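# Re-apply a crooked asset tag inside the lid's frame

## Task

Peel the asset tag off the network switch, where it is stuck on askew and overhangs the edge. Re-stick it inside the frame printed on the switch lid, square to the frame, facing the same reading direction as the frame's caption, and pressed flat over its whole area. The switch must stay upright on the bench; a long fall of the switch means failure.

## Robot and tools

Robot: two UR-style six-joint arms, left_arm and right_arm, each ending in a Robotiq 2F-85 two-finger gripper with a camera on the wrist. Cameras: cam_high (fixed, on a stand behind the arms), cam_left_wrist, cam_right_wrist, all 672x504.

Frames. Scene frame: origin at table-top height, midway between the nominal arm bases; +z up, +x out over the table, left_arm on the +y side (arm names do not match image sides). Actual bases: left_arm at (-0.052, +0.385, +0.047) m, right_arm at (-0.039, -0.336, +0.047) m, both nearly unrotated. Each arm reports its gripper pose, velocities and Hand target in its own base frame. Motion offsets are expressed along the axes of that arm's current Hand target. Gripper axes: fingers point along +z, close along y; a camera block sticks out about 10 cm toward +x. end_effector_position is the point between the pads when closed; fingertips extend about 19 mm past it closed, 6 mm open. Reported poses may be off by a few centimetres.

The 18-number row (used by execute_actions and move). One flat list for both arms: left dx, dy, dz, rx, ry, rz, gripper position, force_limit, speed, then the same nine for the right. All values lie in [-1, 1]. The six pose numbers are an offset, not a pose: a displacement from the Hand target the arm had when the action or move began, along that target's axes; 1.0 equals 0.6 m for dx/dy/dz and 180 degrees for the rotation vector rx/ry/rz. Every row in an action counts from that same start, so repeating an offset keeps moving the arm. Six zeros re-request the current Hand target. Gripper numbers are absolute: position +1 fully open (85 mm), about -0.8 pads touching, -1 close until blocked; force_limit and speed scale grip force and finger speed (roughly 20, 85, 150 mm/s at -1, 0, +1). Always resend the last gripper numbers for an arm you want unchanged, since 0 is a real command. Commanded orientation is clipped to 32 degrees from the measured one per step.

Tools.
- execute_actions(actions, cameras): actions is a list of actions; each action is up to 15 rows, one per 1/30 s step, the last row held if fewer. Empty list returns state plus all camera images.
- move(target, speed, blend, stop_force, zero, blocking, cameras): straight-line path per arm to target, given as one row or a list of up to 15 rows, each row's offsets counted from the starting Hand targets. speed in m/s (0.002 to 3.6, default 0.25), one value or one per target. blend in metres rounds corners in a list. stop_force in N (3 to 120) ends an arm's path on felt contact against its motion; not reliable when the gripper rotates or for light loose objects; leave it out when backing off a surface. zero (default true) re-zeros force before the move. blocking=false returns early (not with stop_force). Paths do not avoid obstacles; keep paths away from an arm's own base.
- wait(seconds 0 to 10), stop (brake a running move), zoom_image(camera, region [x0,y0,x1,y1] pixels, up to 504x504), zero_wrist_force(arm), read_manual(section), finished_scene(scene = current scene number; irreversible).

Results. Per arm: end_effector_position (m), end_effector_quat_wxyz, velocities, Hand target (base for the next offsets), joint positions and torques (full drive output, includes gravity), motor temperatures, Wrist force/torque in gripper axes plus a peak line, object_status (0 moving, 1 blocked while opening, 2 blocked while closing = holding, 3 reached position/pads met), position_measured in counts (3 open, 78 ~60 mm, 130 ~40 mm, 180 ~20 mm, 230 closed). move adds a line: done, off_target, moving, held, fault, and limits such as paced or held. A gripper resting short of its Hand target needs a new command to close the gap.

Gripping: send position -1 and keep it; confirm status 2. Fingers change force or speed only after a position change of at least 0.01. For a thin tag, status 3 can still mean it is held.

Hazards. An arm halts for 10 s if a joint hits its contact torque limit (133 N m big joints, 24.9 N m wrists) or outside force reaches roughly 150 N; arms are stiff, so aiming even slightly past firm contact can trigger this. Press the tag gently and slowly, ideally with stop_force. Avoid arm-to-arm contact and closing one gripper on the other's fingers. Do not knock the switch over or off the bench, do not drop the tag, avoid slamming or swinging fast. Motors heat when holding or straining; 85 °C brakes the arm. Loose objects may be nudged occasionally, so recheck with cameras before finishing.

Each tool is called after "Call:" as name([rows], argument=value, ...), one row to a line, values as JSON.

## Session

Call:
execute_actions(actions=[])

Scene clock: 0.00 s.
left_arm: end_effector_position=(+0.3945, -0.0239, +0.0951) position_measured=3 object_status=3 end_effector_quat_wxyz=(+0.083, +0.753, -0.635, +0.155) | right_arm: end_effector_position=(+0.7568, -0.1208, +0.1464) position_measured=3 object_status=3 end_effector_quat_wxyz=(+0.342, +0.505, -0.518, +0.600)
Joint positions: left_arm=[-0.211 -1.668 2.425 -2.529 -1.863 -1.981] | right_arm=[3.515 -2.405 -1.263 -2.236 0.126 -0.097]
Joint velocities: within noise
Joint torques (N m): no reading
Motor temperatures (°C): left_arm=[27 25 25 34 33 32] | right_arm=[25 26 25 32 39 29]
Wrist force (N): no reading
Wrist torque (N m): no reading
Wrist force, peak (N): no reading
Hand target: left_arm +0.3945, -0.0239, +0.0951; +0.083, +0.753, -0.635, +0.155 | right_arm +0.7568, -0.1208, +0.1464; +0.342, +0.505, -0.518, +0.600
Tool commands: left_gripper/position=+1.0 left_gripper/force_limit=+1.0 left_gripper/speed=+1.0 right_gripper/position=+1.0 right_gripper/force_limit=+1.0 right_gripper/speed=+1.0

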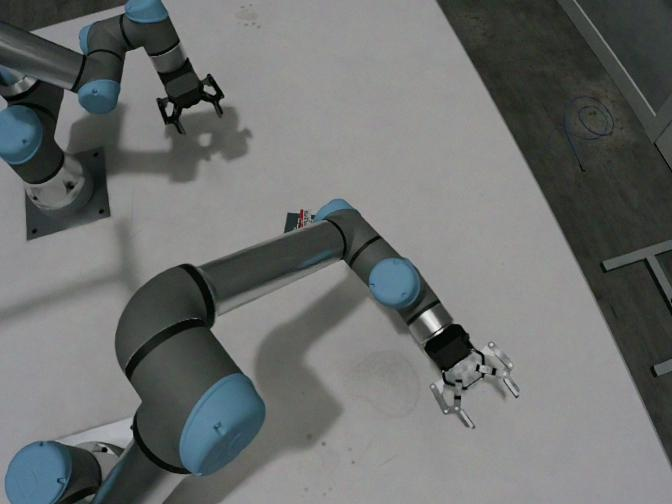

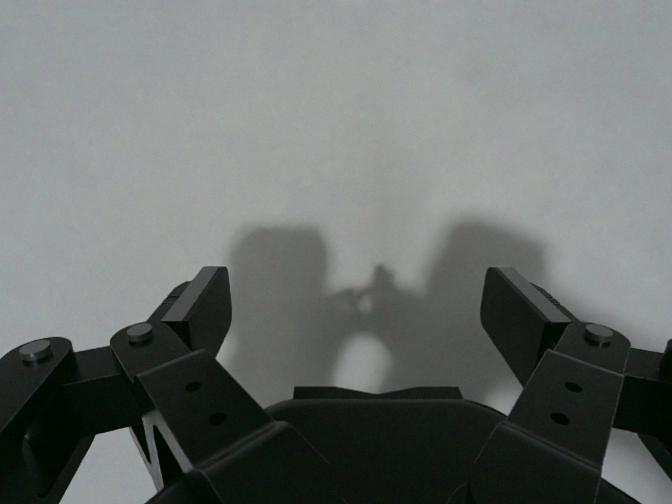

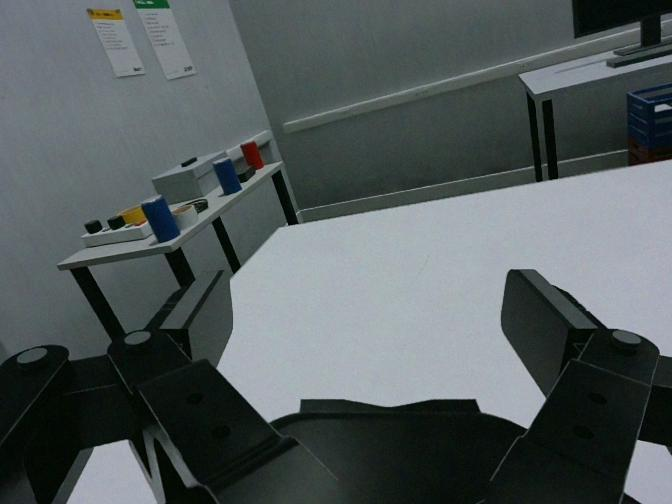

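Call:
move(target=[0,0,0,0,0,0,1,1,1,0.4575,0.384,-0.144,-0.134,-0.467,0,1,1,1], speed=0.3, cameras=["all"])

Call:
zoom_image(camera="cam_high", region=[260, 180, 360, 280])

Scene clock: 3.87 s.
left_arm: end_effector_position=(+0.3945, -0.0239, +0.0951) position_measured=3 object_status=3 end_effector_quat_wxyz=(+0.083, +0.753, -0.635, +0.155) | right_arm: end_effector_position=(+0.4499, -0.1215, +0.3505) position_measured=3 object_status=3 end_effector_quat_wxyz=(-0.001, +0.699, -0.715, -0.001)
Joint positions: left_arm=[-0.211 -1.668 2.425 -2.529 -1.863 -1.981] | right_arm=[3.167 -1.466 -1.619 -1.628 1.573 -1.522]
Joint torques (N m): left_arm=[0.26 -12.47 -20.94 -3.14 -0.48 0.15] | right_arm=[1.5 16.57 13.72 2.22 1.17 0.8]
Wrist force (N): left_arm=[-0.1 0.1 0.1] | right_arm=[2.1 -1.2 1.5]
Wrist torque (N m): left_arm=[0.02 0.02 0.00] | right_arm=[0.00 -0.30 -0.30]
Wrist force, peak (N): left_arm=[-0.3 0.4 0.4] | right_arm=[3.6 0.2 0.5]
Hand target: left_arm +0.3945, -0.0239, +0.0951; +0.083, +0.753, -0.635, +0.155 | right_arm +0.4498, -0.1215, +0.3505; -0.001, +0.699, -0.715, -0.001
Off the commanded pose: left_arm 0.000 m, 0 deg | right_arm 0.000 m, 0 deg.
move: done

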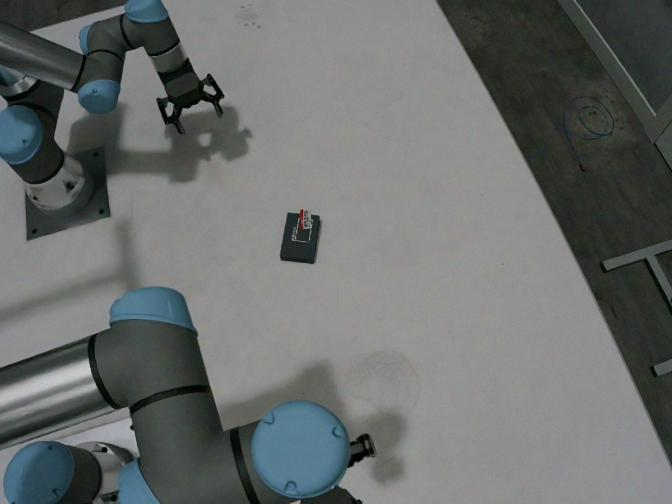

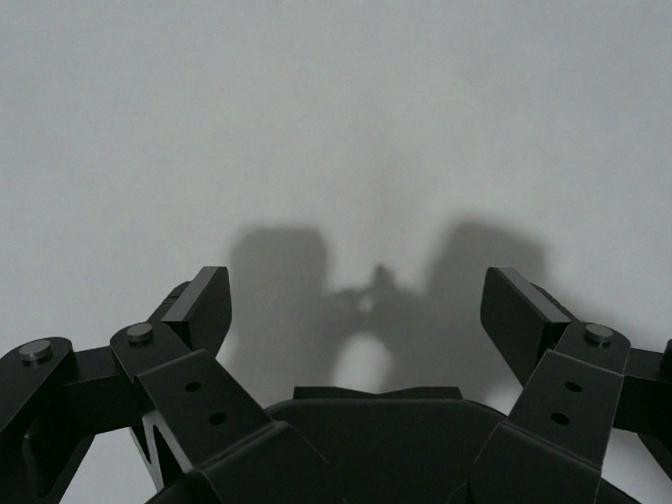

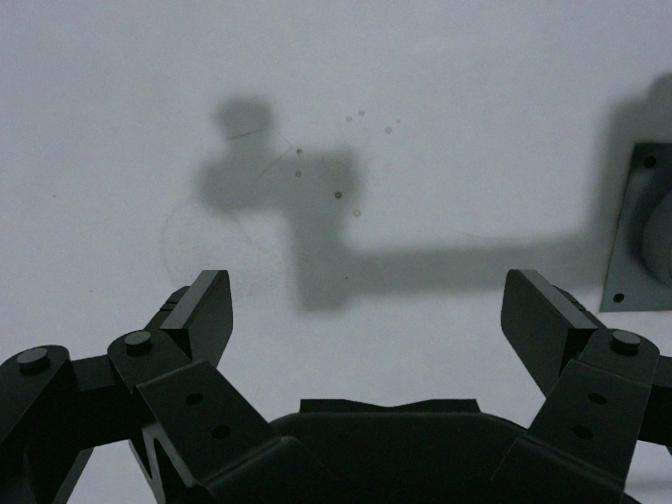

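Scaled by 5.040 from the camera's 672x504 image, which has a finer 960x720 frame.

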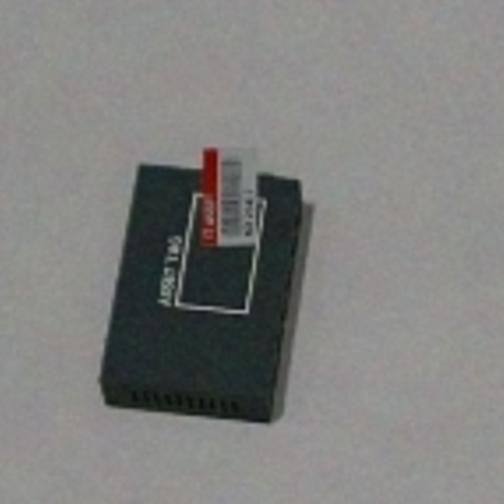

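Call:
move(target=[0,0,0,0,0,0,1,1,1,-0.81,-0.152,0.334,0,0,0.138,1,1,1], speed=0.35, cameras=["all"])

Call:
zoom_image(camera="cam_right_wrist", region=[200, 100, 500, 400])

Scene clock: 6.83 s.
left_arm: end_effector_position=(+0.3945, -0.0239, +0.0951) position_measured=3 object_status=3 end_effector_quat_wxyz=(+0.083, +0.753, -0.635, +0.155) | right_arm: end_effector_position=(+0.5524, +0.3626, +0.1510) position_measured=3 object_status=3 end_effector_quat_wxyz=(+0.000, -0.529, +0.849, +0.001)
Joint positions: left_arm=[-0.211 -1.668 2.425 -2.529 -1.863 -1.981] | right_arm=[3.925 -2.01 -1.495 -1.207 1.572 -0.33]
Joint torques (N m): left_arm=[-0.37 -12.83 -21.01 -3.14 -0.46 0.16] | right_arm=[-1.63 35.29 23.92 4.32 -0.32 1.51]
Wrist force (N): left_arm=[-0.2 0.0 -0.1] | right_arm=[2.3 -1.2 1.7]
Wrist torque (N m): left_arm=[0.00 0.04 -0.01] | right_arm=[-0.01 -0.31 -0.16]
Wrist force, peak (N): left_arm=[-0.3 -0.5 0.1] | right_arm=[6.4 -0.7 -0.3]
Hand target: left_arm +0.3945, -0.0239, +0.0951; +0.083, +0.753, -0.635, +0.155 | right_arm +0.5524, +0.3626, +0.1510; +0.000, -0.528, +0.849, +0.001
Off the commanded pose: left_arm 0.000 m, 0 deg | right_arm 0.000 m, 0 deg.
move: done

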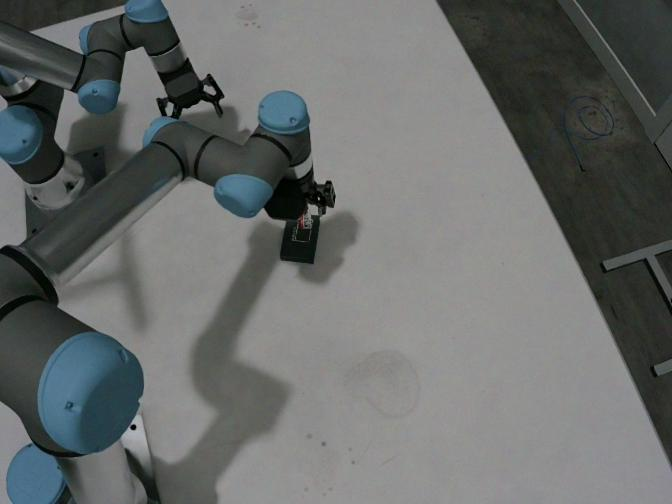

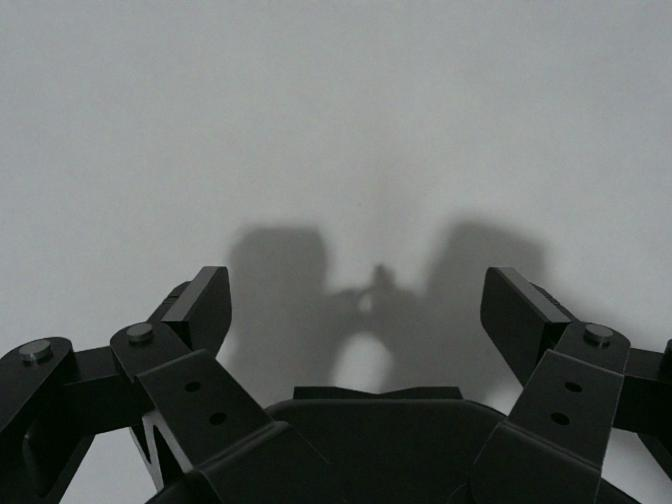

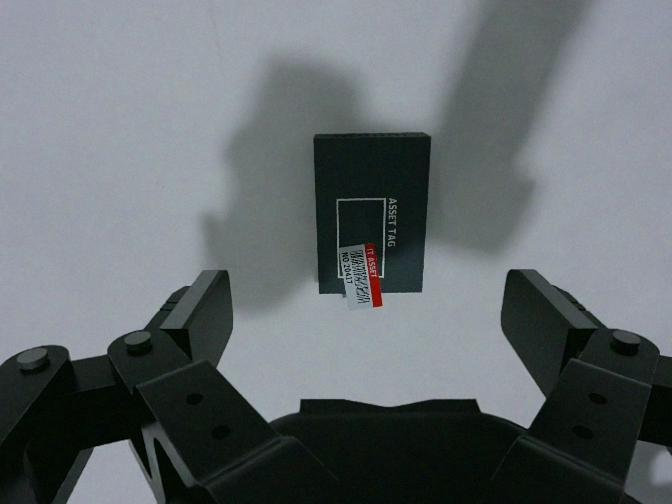

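Scaled by 1.680 from the camera's 672x504 image, which has a finer 960x720 frame.

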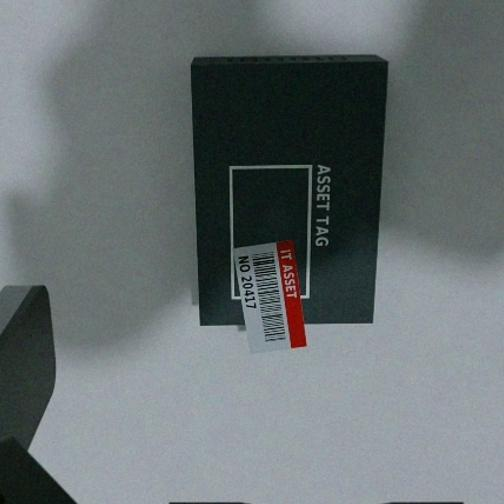

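Call:
move([
  [0,0,0,0,0,0,-0.4,0,1,0.018,0.0243,0.11,0,-0.194,-0.0054,1,0,-0.8],
  [0,0,0,0,0,0,-0.4,0,1,0.018,0.0243,0.2823,0,-0.194,-0.0054,1,0,-0.8],
], speed=[0.25,0.1], stop_force=10, cameras=["cam_right_wrist"])

Scene clock: 11.43 s.
left_arm: end_effector_position=(+0.3945, -0.0239, +0.0951) position_measured=179 object_status=3 end_effector_quat_wxyz=(+0.083, +0.753, -0.635, +0.155) | right_arm: end_effector_position=(+0.5345, +0.3598, -0.0183) position_measured=3 object_status=3 end_effector_quat_wxyz=(+0.255, -0.511, +0.805, +0.159)
Joint positions: left_arm=[-0.211 -1.668 2.425 -2.529 -1.863 -1.981] | right_arm=[3.848 -2.236 -2.059 0.152 1.806 -0.355]
Joint torques (N m): left_arm=[0.18 -12.88 -20.49 -3.25 -0.52 0.09] | right_arm=[6.11 32.58 13.01 4.95 -0.45 1.81]
Wrist force (N): left_arm=[-0.3 0.2 0.2] | right_arm=[3.7 -1.0 -0.1]
Wrist torque (N m): left_arm=[0.03 0.03 -0.01] | right_arm=[-0.02 -0.35 -0.41]
Wrist force, peak (N): left_arm=[-0.6 0.0 0.1] | right_arm=[5.0 -0.7 1.3]
Hand target: left_arm +0.3945, -0.0239, +0.0951; +0.083, +0.753, -0.635, +0.155 | right_arm +0.5345, +0.3597, -0.0184; +0.255, -0.511, +0.805, +0.159
Off the commanded pose: left_arm 0.000 m, 0 deg | right_arm 0.000 m, 0 deg.
move: done
Images, in order (width x height): cam_right_wrist 672x504.

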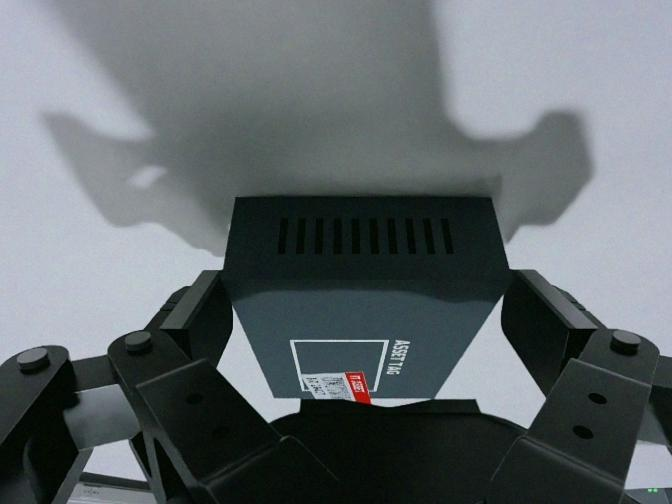

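Call:
move(target=[0,0,0,0,0,0,-0.4,0,1,0,0,0,0,0,0,-1,0.5,-1])

Call:
wait(seconds=0.4)

Call:
move([
  [0,0,0,0,0,0,-0.4,0,1,-0.077,0,-0.109,0,0,0,-1,0.5,-1],
  [0,0,0,0,0,0,-0.4,0,1,-0.1195,-0.159,-0.197,-0.201,0,-0.2867,-1,0.5,-1],
], blend=0.02, speed=0.2, cameras=["all"])

Scene clock: 13.20 s.
left_arm: end_effector_position=(+0.3945, -0.0239, +0.0951) position_measured=179 object_status=3 end_effector_quat_wxyz=(+0.083, +0.753, -0.635, +0.155) | right_arm: end_effector_position=(+0.5345, +0.3597, -0.0184) position_measured=39 object_status=0 end_effector_quat_wxyz=(+0.255, -0.511, +0.805, +0.159)
Joint positions: left_arm=[-0.211 -1.668 2.425 -2.529 -1.863 -1.981] | right_arm=[3.848 -2.236 -2.059 0.152 1.806 -0.355]
Joint torques (N m): left_arm=[-0.13 -12.46 -20.31 -3.3 -0.36 0.12] | right_arm=[-0.43 32.76 1.71 1.48 1.23 1.05]
Wrist force (N): left_arm=[-0.3 0.1 0.0] | right_arm=[3.2 0.7 -26.5]
Wrist torque (N m): left_arm=[0.01 0.03 0.00] | right_arm=[-0.13 -0.28 -0.41]
Wrist force, peak (N): left_arm=[-0.3 -0.1 0.4] | right_arm=[3.1 0.8 -26.8]
Hand target: left_arm +0.3945, -0.0239, +0.0951; +0.083, +0.753, -0.635, +0.155 | right_arm +0.5345, +0.3597, -0.0184; +0.255, -0.511, +0.805, +0.159
Off the commanded pose: left_arm 0.000 m, 0 deg | right_arm 0.000 m, 0 deg.
move: done

Scene clock: 13.60 s.
left_arm: end_effector_position=(+0.3945, -0.0239, +0.0951) position_measured=179 object_status=3 end_effector_quat_wxyz=(+0.083, +0.753, -0.635, +0.155) | right_arm: end_effector_position=(+0.5345, +0.3597, -0.0184) position_measured=39 object_status=2 end_effector_quat_wxyz=(+0.255, -0.511, +0.805, +0.159)
Joint positions: left_arm=[-0.211 -1.668 2.425 -2.529 -1.863 -1.981] | right_arm=[3.848 -2.236 -2.059 0.152 1.806 -0.355]
Joint torques (N m): left_arm=[-0.17 -12.69 -20.54 -3.33 -0.31 0.09] | right_arm=[-2.54 32.56 1.44 -0.15 1.54 0.98]
Wrist force (N): left_arm=[-0.1 0.1 -0.1] | right_arm=[2.9 0.6 -26.4]
Wrist torque (N m): left_arm=[0.03 0.01 -0.01] | right_arm=[-0.13 -0.25 -0.41]
Wrist force, peak (N): left_arm=[-0.5 0.3 0.1] | right_arm=[3.1 0.9 -26.7]
Hand target: left_arm +0.3945, -0.0239, +0.0951; +0.083, +0.753, -0.635, +0.155 | right_arm +0.5345, +0.3597, -0.0184; +0.255, -0.511, +0.805, +0.159
Tool commands: left_gripper/position=-0.4 left_gripper/force_limit=+0.0 left_gripper/speed=+1.0 right_gripper/position=-1.0 right_gripper/force_limit=+0.5 right_gripper/speed=-1.0
Off the commanded pose: left_arm 0.000 m, 0 deg | right_arm 0.000 m, 0 deg.
wait: 0.40 s; at rest by 0.17 s

Scene clock: 17.23 s.
left_arm: end_effector_position=(+0.3945, -0.0239, +0.0951) position_measured=179 object_status=3 end_effector_quat_wxyz=(+0.083, +0.753, -0.635, +0.155) | right_arm: end_effector_position=(+0.6165, +0.3109, +0.1199) position_measured=39 object_status=2 end_effector_quat_wxyz=(-0.132, +0.857, -0.420, -0.268)
Joint positions: left_arm=[-0.211 -1.668 2.425 -2.529 -1.863 -1.981] | right_arm=[3.594 -2.231 -1.313 -1.309 2.164 -1.821]
Joint torques (N m): left_arm=[0.23 -12.95 -20.73 -3.36 -0.27 0.21] | right_arm=[8.55 56.37 21.18 1.65 3.11 -1.1]
Wrist force (N): left_arm=[0.1 0.1 0.2] | right_arm=[5.9 -1.0 2.8]
Wrist torque (N m): left_arm=[0.01 -0.03 -0.01] | right_arm=[-0.04 -0.32 -0.42]
Wrist force, peak (N): left_arm=[-0.4 0.3 0.2] | right_arm=[2.7 0.6 -26.2]
Hand target: left_arm +0.3945, -0.0239, +0.0951; +0.083, +0.753, -0.635, +0.155 | right_arm +0.6164, +0.3110, +0.1199; -0.132, +0.857, -0.420, -0.268
Off the commanded pose: left_arm 0.000 m, 0 deg | right_arm 0.000 m, 0 deg.
move: done

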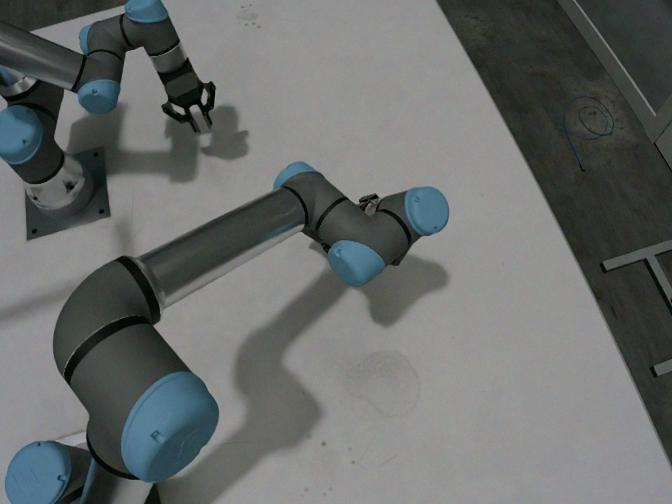

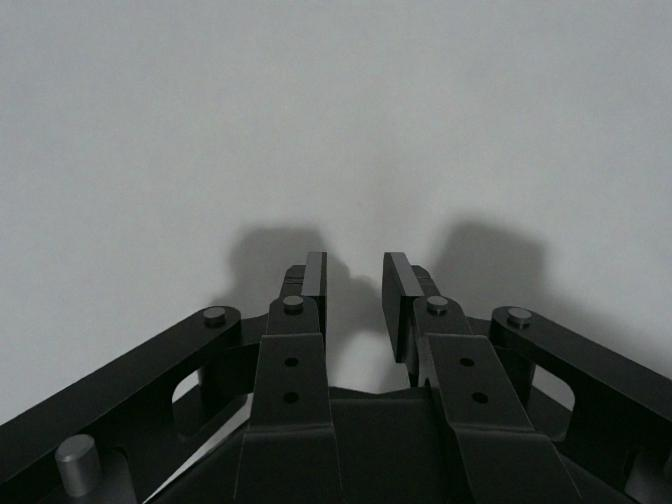

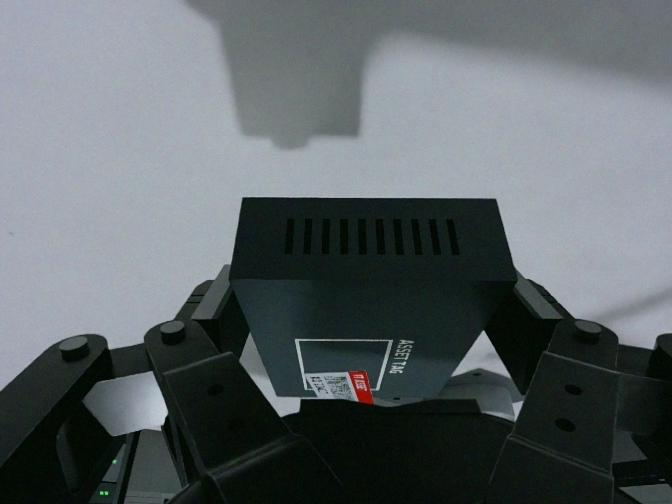

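Call:
move(target=[0.12,-0.038,-0.1675,-0.173,0.438,-0.563,-0.4,0,1,0,0,0,0,0,0,-1,0.5,-1], cameras=["all"], speed=0.5)

Scene clock: 22.93 s.
left_arm: end_effector_position=(+0.4146, -0.0544, +0.2153) position_measured=179 object_status=3 end_effector_quat_wxyz=(+0.650, +0.648, +0.282, +0.278) | right_arm: end_effector_position=(+0.6164, +0.3110, +0.1199) position_measured=39 object_status=2 end_effector_quat_wxyz=(-0.132, +0.857, -0.420, -0.268)
Joint positions: left_arm=[-0.051 -0.943 2.586 -4.786 -2.276 -4.72] | right_arm=[3.594 -2.231 -1.313 -1.309 2.164 -1.821]
Joint torques (N m): left_arm=[-3.53 -32.27 -13.83 -2.61 1.59 -1.93] | right_arm=[9.42 56.74 22.92 4.1 3.07 0.51]
Wrist force (N): left_arm=[-0.8 1.9 -1.0] | right_arm=[5.7 -0.9 2.6]
Wrist torque (N m): left_arm=[0.26 0.13 0.10] | right_arm=[-0.02 -0.29 -0.40]
Wrist force, peak (N): left_arm=[-1.2 2.3 -1.4] | right_arm=[6.2 -1.2 2.6]
Hand target: left_arm +0.4146, -0.0544, +0.2154; +0.650, +0.648, +0.282, +0.278 | right_arm +0.6164, +0.3110, +0.1199; -0.132, +0.857, -0.420, -0.268
Off the commanded pose: left_arm 0.000 m, 0 deg | right_arm 0.000 m, 0 deg.
move: done

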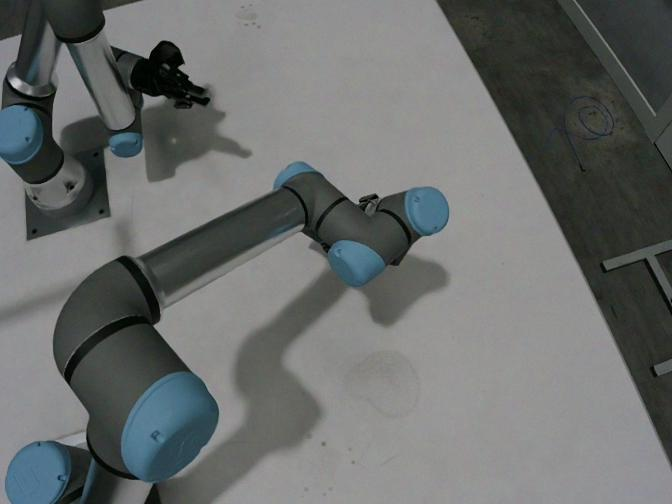

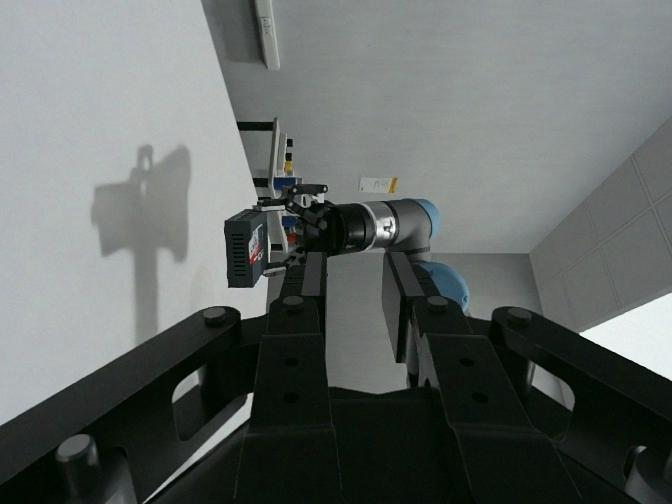

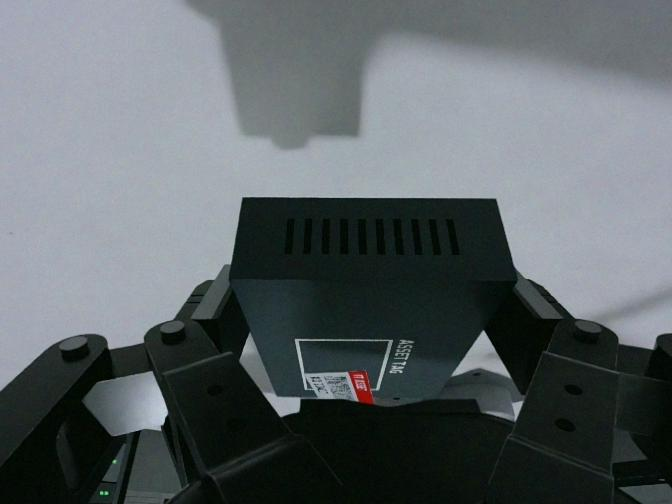

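Call:
move(target=[-0.156,-0.161,0.362,0,0,0,-0.4,0,1,0,0,0,0,0,0,-1,0.5,-1], cameras=["cam_left_wrist","cam_high"], speed=0.2)

Call:
zoom_image(camera="cam_left_wrist", region=[220, 80, 460, 320])

Scene clock: 25.07 s.
left_arm: end_effector_position=(+0.5081, -0.2720, +0.1196) position_measured=179 object_status=3 end_effector_quat_wxyz=(+0.651, +0.648, +0.282, +0.278) | right_arm: end_effector_position=(+0.6164, +0.3110, +0.1199) position_measured=39 object_status=2 end_effector_quat_wxyz=(-0.132, +0.857, -0.420, -0.268)
Joint positions: left_arm=[-0.699 -0.622 2.289 -4.81 -1.628 -4.719] | right_arm=[3.594 -2.231 -1.313 -1.309 2.164 -1.821]
Joint torques (N m): left_arm=[-4.27 -36.35 7.35 -2.08 1.08 2.27] | right_arm=[9.32 57.01 15.27 3.96 2.99 1.23]
Wrist force (N): left_arm=[-0.5 2.0 -1.1] | right_arm=[5.7 -1.1 2.4]
Wrist torque (N m): left_arm=[0.26 0.10 0.17] | right_arm=[-0.06 -0.30 -0.41]
Wrist force, peak (N): left_arm=[0.2 3.3 -3.1] | right_arm=[6.1 -1.3 2.6]
Hand target: left_arm +0.5081, -0.2720, +0.1196; +0.650, +0.648, +0.282, +0.278 | right_arm +0.6164, +0.3110, +0.1199; -0.132, +0.857, -0.420, -0.268
Off the commanded pose: left_arm 0.000 m, 0 deg | right_arm 0.000 m, 0 deg.
move: done
Images, in order (width x height): cam_high 672x504, cam_left_wrist 672x504.

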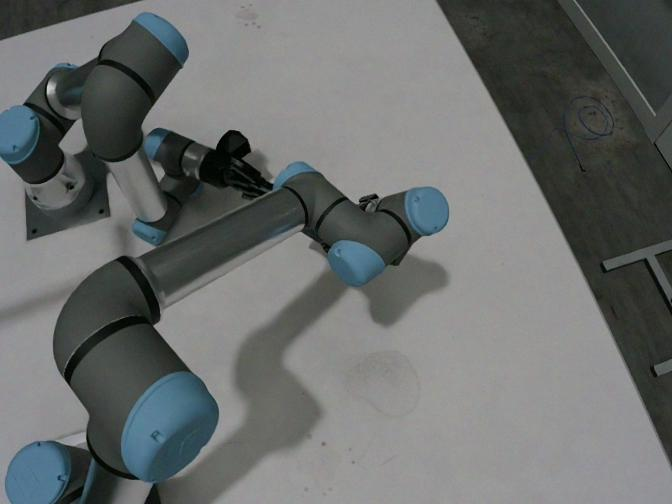

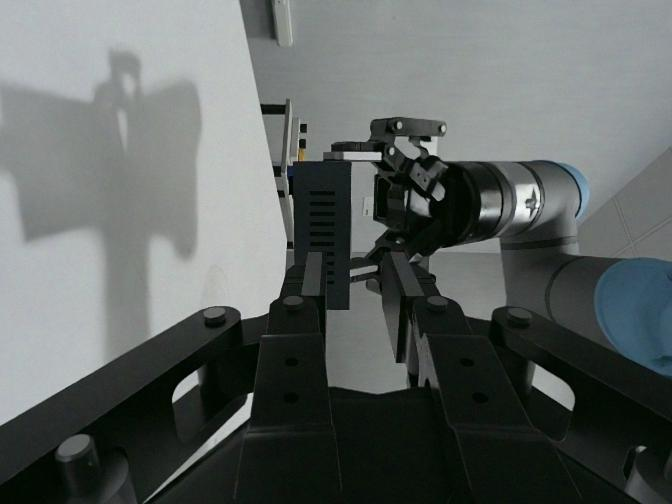

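Scaled by 2.100 from the camera's 672x504 image, which has a finer 960x720 frame.

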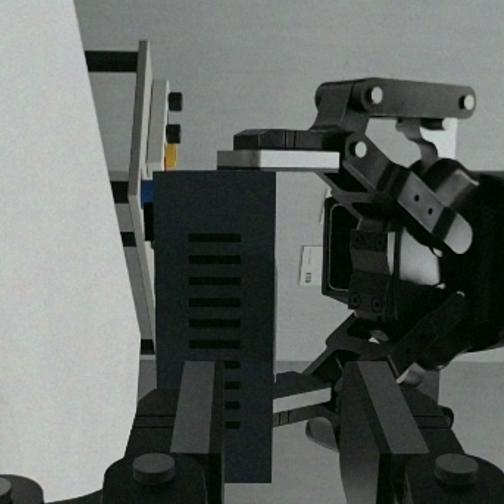

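Call:
move(target=[0.0067,0.001,0.0843,0,0,0,-0.4,0,0,0,0,0,0,0,0,-1,0.5,-1], speed=0.05, stop_force=5)

Call:
move(target=[0,0,0,0,0,0,-1,1,-0.8,0,0,0,0,0,0,-1,0.5,-1])

Call:
wait(seconds=0.4, cameras=["cam_left_wrist"])

Call:
move([
  [0,0.012,0.0022,0.111,0,0,-1,1,-0.8,0,0,0,0,0,0,-1,0.5,-1],
  [0,0.0225,0.008,0.222,0,0,-1,1,-0.8,0,0,0,0,0,0,-1,0.5,-1],
  [0,0.031,0.0175,0.333,0,0,-1,1,-0.8,0,0,0,0,0,0,-1,0.5,-1],
], blend=0.003, speed=0.2, cameras=["cam_left_wrist","cam_high"])

Call:
zoom_image(camera="cam_left_wrist", region=[220, 120, 480, 340])

Scene clock: 29.27 s.
left_arm: end_effector_position=(+0.5477, -0.3038, +0.1202) position_measured=179 object_status=3 end_effector_quat_wxyz=(+0.650, +0.648, +0.282, +0.278) | right_arm: end_effector_position=(+0.6164, +0.3110, +0.1199) position_measured=39 object_status=2 end_effector_quat_wxyz=(-0.132, +0.857, -0.420, -0.268)
Joint positions: left_arm=[-0.696 -0.628 2.161 -4.676 -1.631 -4.719] | right_arm=[3.594 -2.231 -1.313 -1.309 2.164 -1.821]
Joint torques (N m): left_arm=[1.94 -28.68 11.96 -1.5 -0.13 1.71] | right_arm=[9.96 56.19 14.55 4.09 2.88 1.1]
Wrist force (N): left_arm=[-0.7 2.2 -1.2] | right_arm=[5.9 -1.2 2.6]
Wrist torque (N m): left_arm=[0.29 0.13 0.18] | right_arm=[-0.07 -0.32 -0.41]
Wrist force, peak (N): left_arm=[-0.6 2.4 -1.8] | right_arm=[6.2 -1.0 2.6]
Hand target: left_arm +0.5477, -0.3038, +0.1202; +0.650, +0.648, +0.282, +0.278 | right_arm +0.6164, +0.3110, +0.1199; -0.132, +0.857, -0.420, -0.268
Off the commanded pose: left_arm 0.000 m, 0 deg | right_arm 0.000 m, 0 deg.
move: done

Scene clock: 30.23 s.
left_arm: end_effector_position=(+0.5477, -0.3038, +0.1202) position_measured=232 object_status=0 end_effector_quat_wxyz=(+0.650, +0.648, +0.282, +0.278) | right_arm: end_effector_position=(+0.6164, +0.3110, +0.1199) position_measured=39 object_status=2 end_effector_quat_wxyz=(-0.132, +0.857, -0.420, -0.268)
Joint positions: left_arm=[-0.696 -0.628 2.161 -4.676 -1.631 -4.719] | right_arm=[3.594 -2.231 -1.313 -1.309 2.164 -1.821]
Joint torques (N m): left_arm=[-2.53 -29 11.75 -1.48 1.12 1.44] | right_arm=[9.91 55.49 14.7 4.11 2.82 1.22]
Wrist force (N): left_arm=[-0.8 3.1 -2.0] | right_arm=[7.5 -1.0 2.6]
Wrist torque (N m): left_arm=[0.29 0.15 0.18] | right_arm=[-0.01 -0.31 -0.38]
Wrist force, peak (N): left_arm=[-0.8 3.0 -2.2] | right_arm=[7.8 -1.1 2.7]
Hand target: left_arm +0.5477, -0.3038, +0.1202; +0.650, +0.648, +0.282, +0.278 | right_arm +0.6164, +0.3110, +0.1199; -0.132, +0.857, -0.420, -0.268
Off the commanded pose: left_arm 0.000 m, 0 deg | right_arm 0.000 m, 0 deg.
move: done

Scene clock: 30.63 s.
left_arm: end_effector_position=(+0.5477, -0.3038, +0.1202) position_measured=232 object_status=3 end_effector_quat_wxyz=(+0.650, +0.648, +0.282, +0.278) | right_arm: end_effector_position=(+0.6164, +0.3110, +0.1199) position_measured=39 object_status=2 end_effector_quat_wxyz=(-0.132, +0.857, -0.420, -0.268)
Joint positions: left_arm=[-0.696 -0.628 2.161 -4.676 -1.631 -4.719] | right_arm=[3.594 -2.231 -1.313 -1.309 2.164 -1.821]
Joint torques (N m): left_arm=[-3.49 -29.27 11.6 -1.51 1.18 1.23] | right_arm=[9.61 56.31 14.24 4.03 2.86 1.22]
Wrist force (N): left_arm=[-0.6 2.9 -2.0] | right_arm=[7.6 -1.1 2.6]
Wrist torque (N m): left_arm=[0.28 0.12 0.18] | right_arm=[-0.03 -0.31 -0.39]
Wrist force, peak (N): left_arm=[-0.6 3.3 -2.1] | right_arm=[7.8 -1.3 2.6]
Hand target: left_arm +0.5477, -0.3038, +0.1202; +0.650, +0.648, +0.282, +0.278 | right_arm +0.6164, +0.3110, +0.1199; -0.132, +0.857, -0.420, -0.268
Tool commands: left_gripper/position=-1.0 left_gripper/force_limit=+1.0 left_gripper/speed=-0.8 right_gripper/position=-1.0 right_gripper/force_limit=+0.5 right_gripper/speed=-1.0
Off the commanded pose: left_arm 0.000 m, 0 deg | right_arm 0.000 m, 0 deg.
wait: 0.40 s; at rest by 0.17 s
Images, in order (width x height): cam_left_wrist 672x504.

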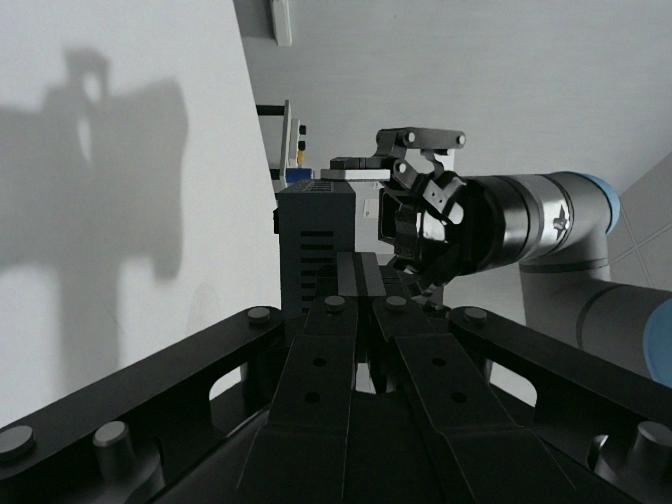

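Scene clock: 33.73 s.
left_arm: end_effector_position=(+0.5554, -0.3110, +0.1389) position_measured=232 object_status=3 end_effector_quat_wxyz=(+0.240, +0.886, +0.383, +0.100) | right_arm: end_effector_position=(+0.6164, +0.3110, +0.1199) position_measured=39 object_status=2 end_effector_quat_wxyz=(-0.132, +0.857, -0.420, -0.268)
Joint positions: left_arm=[-0.709 -1.295 2.021 -2.822 -1.6 -4.675] | right_arm=[3.594 -2.231 -1.313 -1.309 2.164 -1.821]
Joint torques (N m): left_arm=[4.54 -21.17 -10.8 -2.26 -1.01 1.57] | right_arm=[4.3 55.31 15.04 3.92 2.8 1.19]
Wrist force (N): left_arm=[-1.0 -0.3 -2.0] | right_arm=[8.3 -1.8 2.0]
Wrist torque (N m): left_arm=[0.14 0.13 0.03] | right_arm=[-0.03 -0.31 -0.35]
Wrist force, peak (N): left_arm=[0.0 2.9 -3.4] | right_arm=[9.2 -1.1 2.4]
Hand target: left_arm +0.5554, -0.3109, +0.1388; +0.240, +0.886, +0.383, +0.100 | right_arm +0.6164, +0.3110, +0.1199; -0.132, +0.857, -0.420, -0.268
Off the commanded pose: left_arm 0.000 m, 0 deg | right_arm 0.000 m, 0 deg.
move: done
Images, in order (width x height): cam_high 672x504, cam_left_wrist 672x504.

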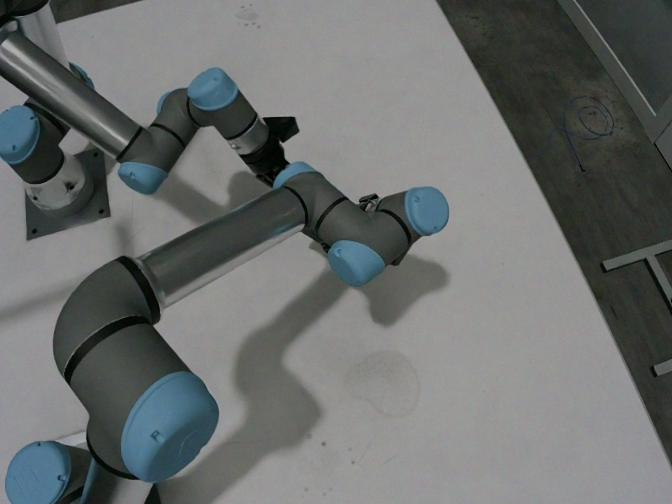

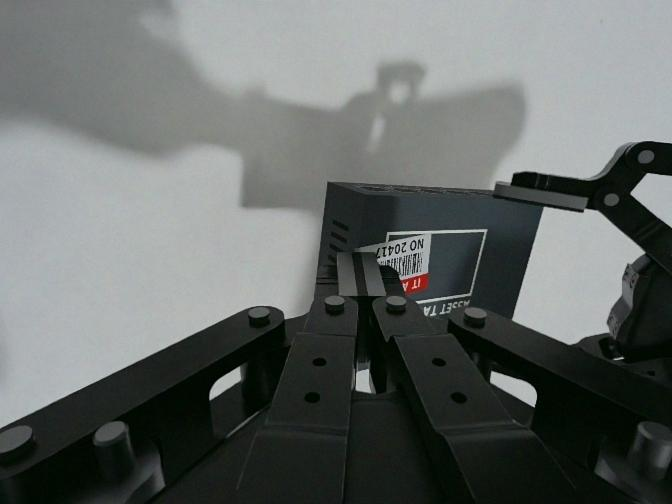

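Scaled by 1.938 from the camera's 672x504 image, which has a finer 960x720 frame.

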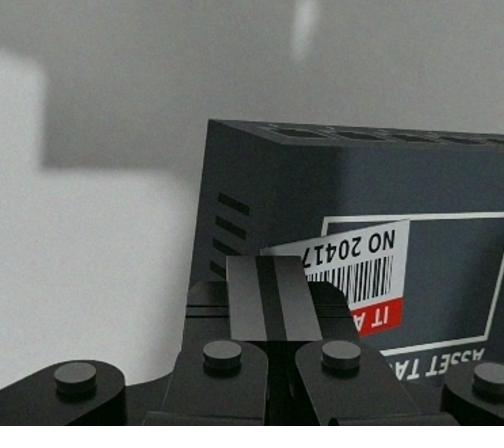

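Call:
move([
  [0,0,0,0,0,0,-1,1,-0.8,0.01,0,0.034,0,0,0,-1,0.5,-1],
  [0,0,0,0,0,0,-1,1,-0.8,0.022,0,0.075,0,0,0,-1,0.5,-1],
], blend=0.003, speed=0.03, cameras=["cam_left_wrist"])

Call:
zoom_image(camera="cam_left_wrist", region=[220, 120, 480, 340])

Scene clock: 37.20 s.
left_arm: end_effector_position=(+0.5554, -0.3109, +0.1389) position_measured=232 object_status=3 end_effector_quat_wxyz=(+0.240, +0.886, +0.383, +0.100) | right_arm: end_effector_position=(+0.6072, +0.3228, +0.0752) position_measured=39 object_status=2 end_effector_quat_wxyz=(-0.132, +0.857, -0.420, -0.269)
Joint positions: left_arm=[-0.709 -1.295 2.021 -2.822 -1.6 -4.675] | right_arm=[3.614 -2.267 -1.38 -1.193 2.167 -1.796]
Joint torques (N m): left_arm=[4.59 -31.82 -36.25 -3.3 -0.41 -1.68] | right_arm=[-0.25 58.02 33.7 1.52 2.92 0.21]
Wrist force (N): left_arm=[-0.3 1.1 -0.5] | right_arm=[5.7 -0.9 2.7]
Wrist torque (N m): left_arm=[0.14 0.09 0.03] | right_arm=[-0.04 -0.29 -0.42]
Wrist force, peak (N): left_arm=[0.7 -0.8 10.5] | right_arm=[8.7 -1.6 2.7]
Hand target: left_arm +0.5554, -0.3109, +0.1388; +0.240, +0.886, +0.383, +0.100 | right_arm +0.6074, +0.3228, +0.0755; -0.132, +0.857, -0.420, -0.268
Off the commanded pose: left_arm 0.000 m, 0 deg | right_arm 0.000 m, 0 deg.
move: done
Images, in order (width x height): cam_left_wrist 672x504.

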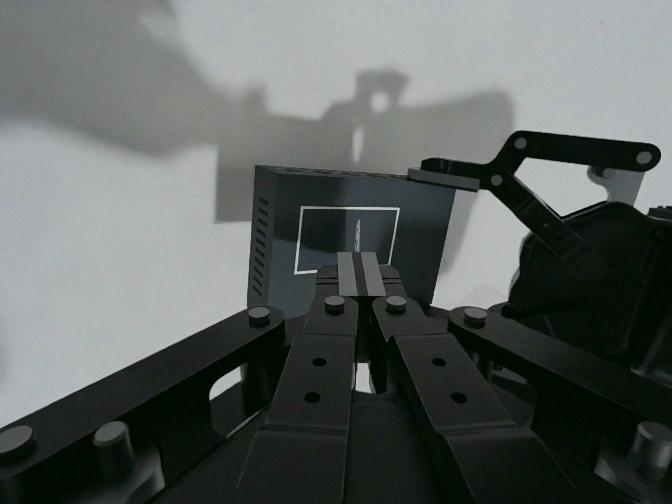

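Scaled by 1.938 from the camera's 672x504 image, which has a finer 960x720 frame.

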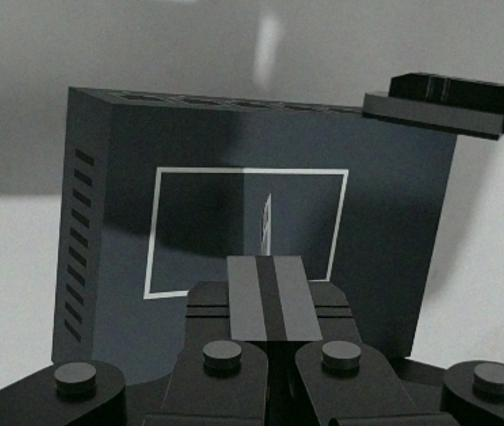

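Call:
move([
  [0,0,0,0,0,0,-1,1,-0.8,0.0697,0,0.0123,-0.0233,0,-0.0332,-1,0.5,-1],
  [0,0,0,0,0,0,-1,1,-0.8,0.1223,0,0.0873,-0.0233,0,-0.0332,-1,0.5,-1],
], speed=0.12, blend=0.01)

Call:
move(target=[0,0,0,0,0,0,-1,1,-0.8,0.0134,0,0.0191,0,0,0,-1,0.5,-1], speed=0.015, stop_force=6, cameras=["all"])

Call:
zoom_image(camera="cam_left_wrist", region=[220, 120, 480, 340])

Scene clock: 40.03 s.
left_arm: end_effector_position=(+0.5554, -0.3109, +0.1388) position_measured=232 object_status=3 end_effector_quat_wxyz=(+0.240, +0.886, +0.383, +0.100) | right_arm: end_effector_position=(+0.6260, +0.2989, -0.0095) position_measured=39 object_status=2 end_effector_quat_wxyz=(-0.115, +0.882, -0.365, -0.276)
Joint positions: left_arm=[-0.709 -1.295 2.021 -2.822 -1.6 -4.675] | right_arm=[3.58 -2.424 -1.306 -1.215 2.138 -1.986]
Joint torques (N m): left_arm=[4.69 -21.84 -36.21 -2.79 0.95 -1.53] | right_arm=[8.13 55.03 30.87 2.27 2.87 -0.76]
Wrist force (N): left_arm=[-0.4 0.7 -0.2] | right_arm=[5.9 -1.0 2.5]
Wrist torque (N m): left_arm=[0.09 0.11 0.04] | right_arm=[-0.05 -0.32 -0.40]
Wrist force, peak (N): left_arm=[-0.7 1.3 -0.2] | right_arm=[7.4 -0.8 4.5]
Hand target: left_arm +0.5554, -0.3109, +0.1388; +0.240, +0.886, +0.383, +0.100 | right_arm +0.6260, +0.2989, -0.0095; -0.115, +0.882, -0.365, -0.276
Off the commanded pose: left_arm 0.000 m, 0 deg | right_arm 0.000 m, 0 deg.
move: done

Scene clock: 41.80 s.
left_arm: end_effector_position=(+0.5554, -0.3109, +0.1388) position_measured=232 object_status=3 end_effector_quat_wxyz=(+0.240, +0.886, +0.383, +0.100) | right_arm: end_effector_position=(+0.6260, +0.2989, -0.0175) position_measured=39 object_status=2 end_effector_quat_wxyz=(-0.115, +0.882, -0.365, -0.276)
Joint positions: left_arm=[-0.709 -1.295 2.021 -2.822 -1.6 -4.675] | right_arm=[3.58 -2.435 -1.309 -1.201 2.138 -1.987]
Joint torques (N m): left_arm=[4.79 -21.01 -35.66 -2.87 1.26 -1.57] | right_arm=[4.5 61.24 31.35 1.56 -0.43 -0.85]
Wrist force (N): left_arm=[-0.4 0.9 -0.3] | right_arm=[4.1 -1.4 1.7]
Wrist torque (N m): left_arm=[0.10 0.10 0.03] | right_arm=[-0.04 -0.29 -0.43]
Wrist force, peak (N): left_arm=[-0.3 1.3 -0.4] | right_arm=[-4.8 4.0 -12.1]
Hand target: left_arm +0.5554, -0.3109, +0.1388; +0.240, +0.886, +0.383, +0.100 | right_arm +0.6260, +0.2989, -0.0175; -0.115, +0.882, -0.365, -0.276 (not the last commanded pose)
Off the commanded pose: left_arm 0.000 m, 0 deg | right_arm 0.006 m, 0 deg.
move: contact (right_arm)

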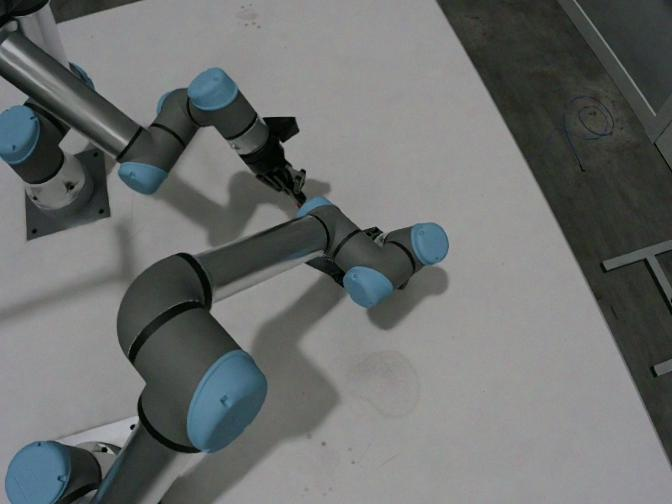

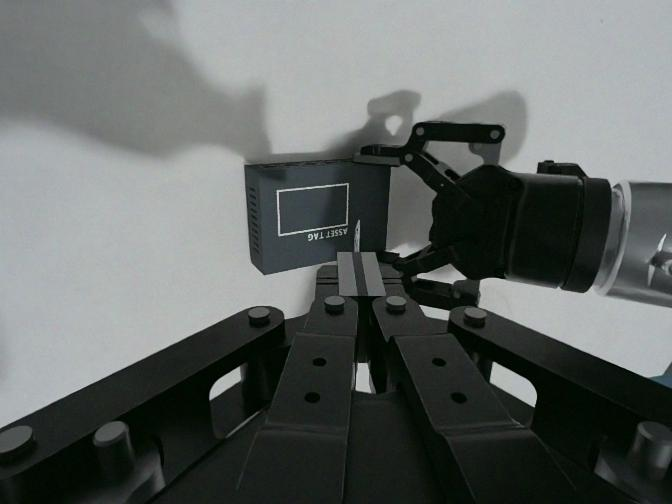

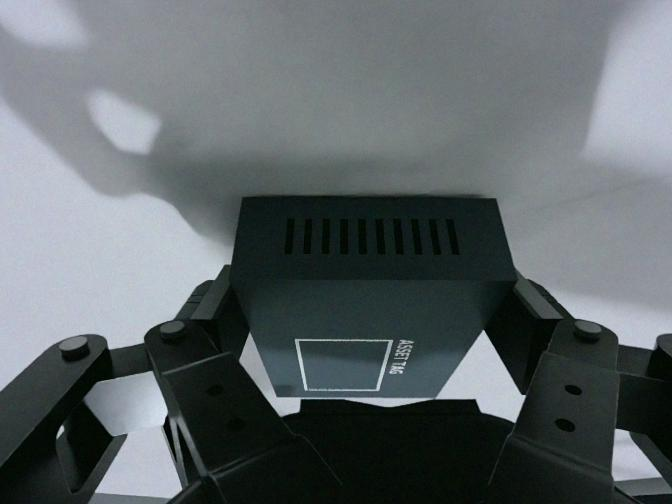

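Scaled by 1.938 from the camera's 672x504 image, which has a finer 960x720 frame.

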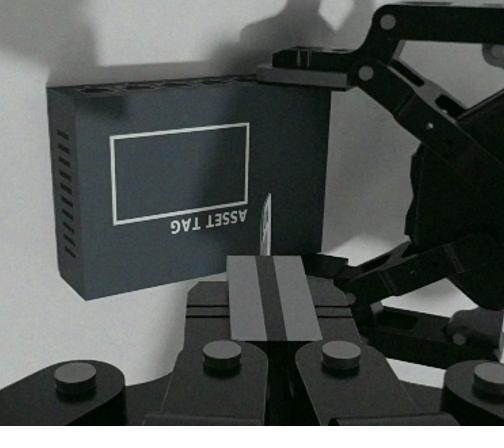

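Call:
move(target=[-0.011,0.008,0.1825,0,0,0,-1,1,-0.8,0,0,0,0,0,0,-1,0.5,-1], speed=0.12, cameras=["cam_left_wrist","cam_right_wrist"])

Call:
zoom_image(camera="cam_left_wrist", region=[220, 120, 480, 340])

Call:
zoom_image(camera="cam_right_wrist", region=[260, 300, 420, 420])

Scene clock: 44.13 s.
left_arm: end_effector_position=(+0.5935, -0.3568, +0.0467) position_measured=232 object_status=3 end_effector_quat_wxyz=(+0.240, +0.886, +0.383, +0.100) | right_arm: end_effector_position=(+0.6260, +0.2989, -0.0175) position_measured=39 object_status=2 end_effector_quat_wxyz=(-0.115, +0.882, -0.365, -0.276)
Joint positions: left_arm=[-0.727 -1.024 1.922 -2.994 -1.591 -4.691] | right_arm=[3.58 -2.435 -1.309 -1.201 2.138 -1.987]
Joint torques (N m): left_arm=[3.77 -33.61 -4.52 -3.09 -0.69 2.07] | right_arm=[4.53 61.05 32.13 3.1 0.1 -0.19]
Wrist force (N): left_arm=[-0.4 0.8 -0.2] | right_arm=[4.4 -1.2 1.8]
Wrist torque (N m): left_arm=[0.10 0.10 0.16] | right_arm=[-0.02 -0.34 -0.42]
Wrist force, peak (N): left_arm=[-0.1 1.0 -2.2] | right_arm=[4.8 -1.3 2.0]
Hand target: left_arm +0.5934, -0.3567, +0.0466; +0.240, +0.886, +0.383, +0.100 | right_arm +0.6260, +0.2989, -0.0175; -0.115, +0.882, -0.365, -0.276
Off the commanded pose: left_arm 0.000 m, 0 deg | right_arm 0.000 m, 0 deg.
move: done
Images, in order (width x height): cam_left_wrist 672x504, cam_right_wrist 672x504.

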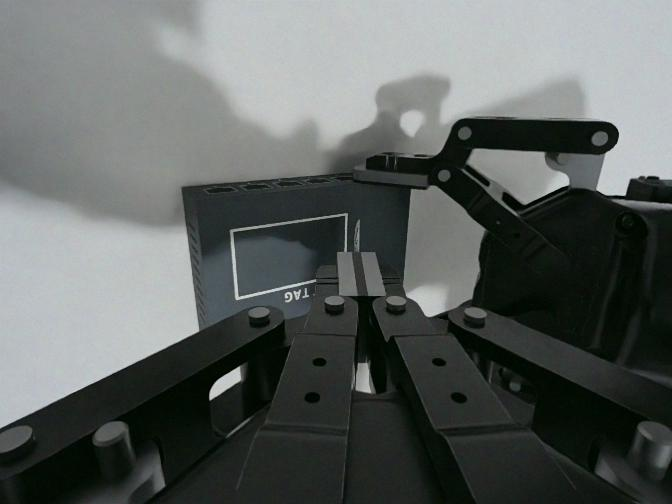

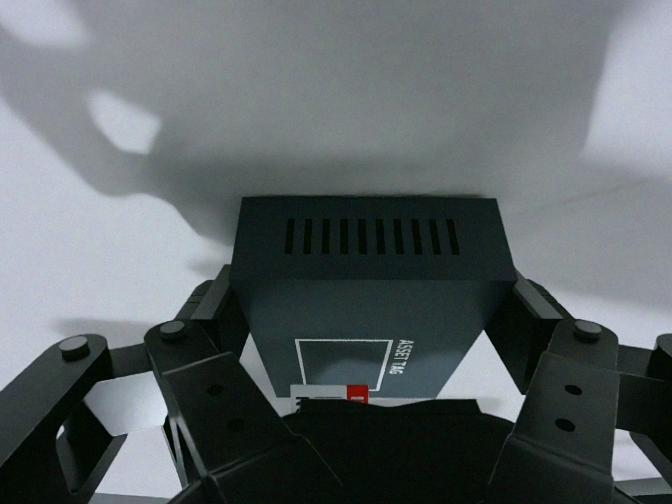

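Scaled by 1.938 from the camera's 672x504 image, which has a finer 960x720 frame.

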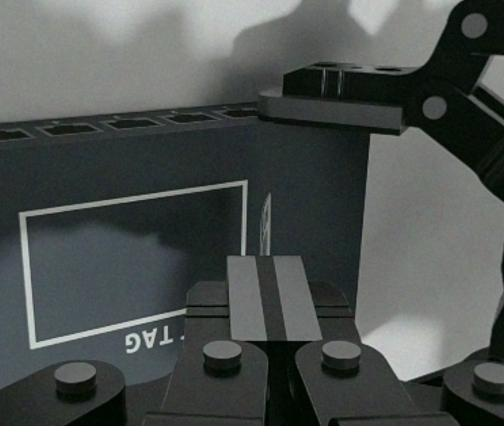

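Scaled by 3.150 from the camera's 672x504 image, which has a finer 960x720 frame.

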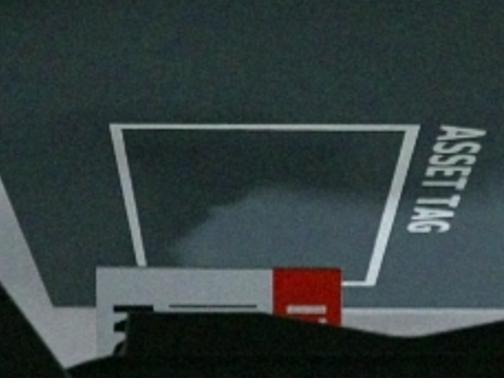

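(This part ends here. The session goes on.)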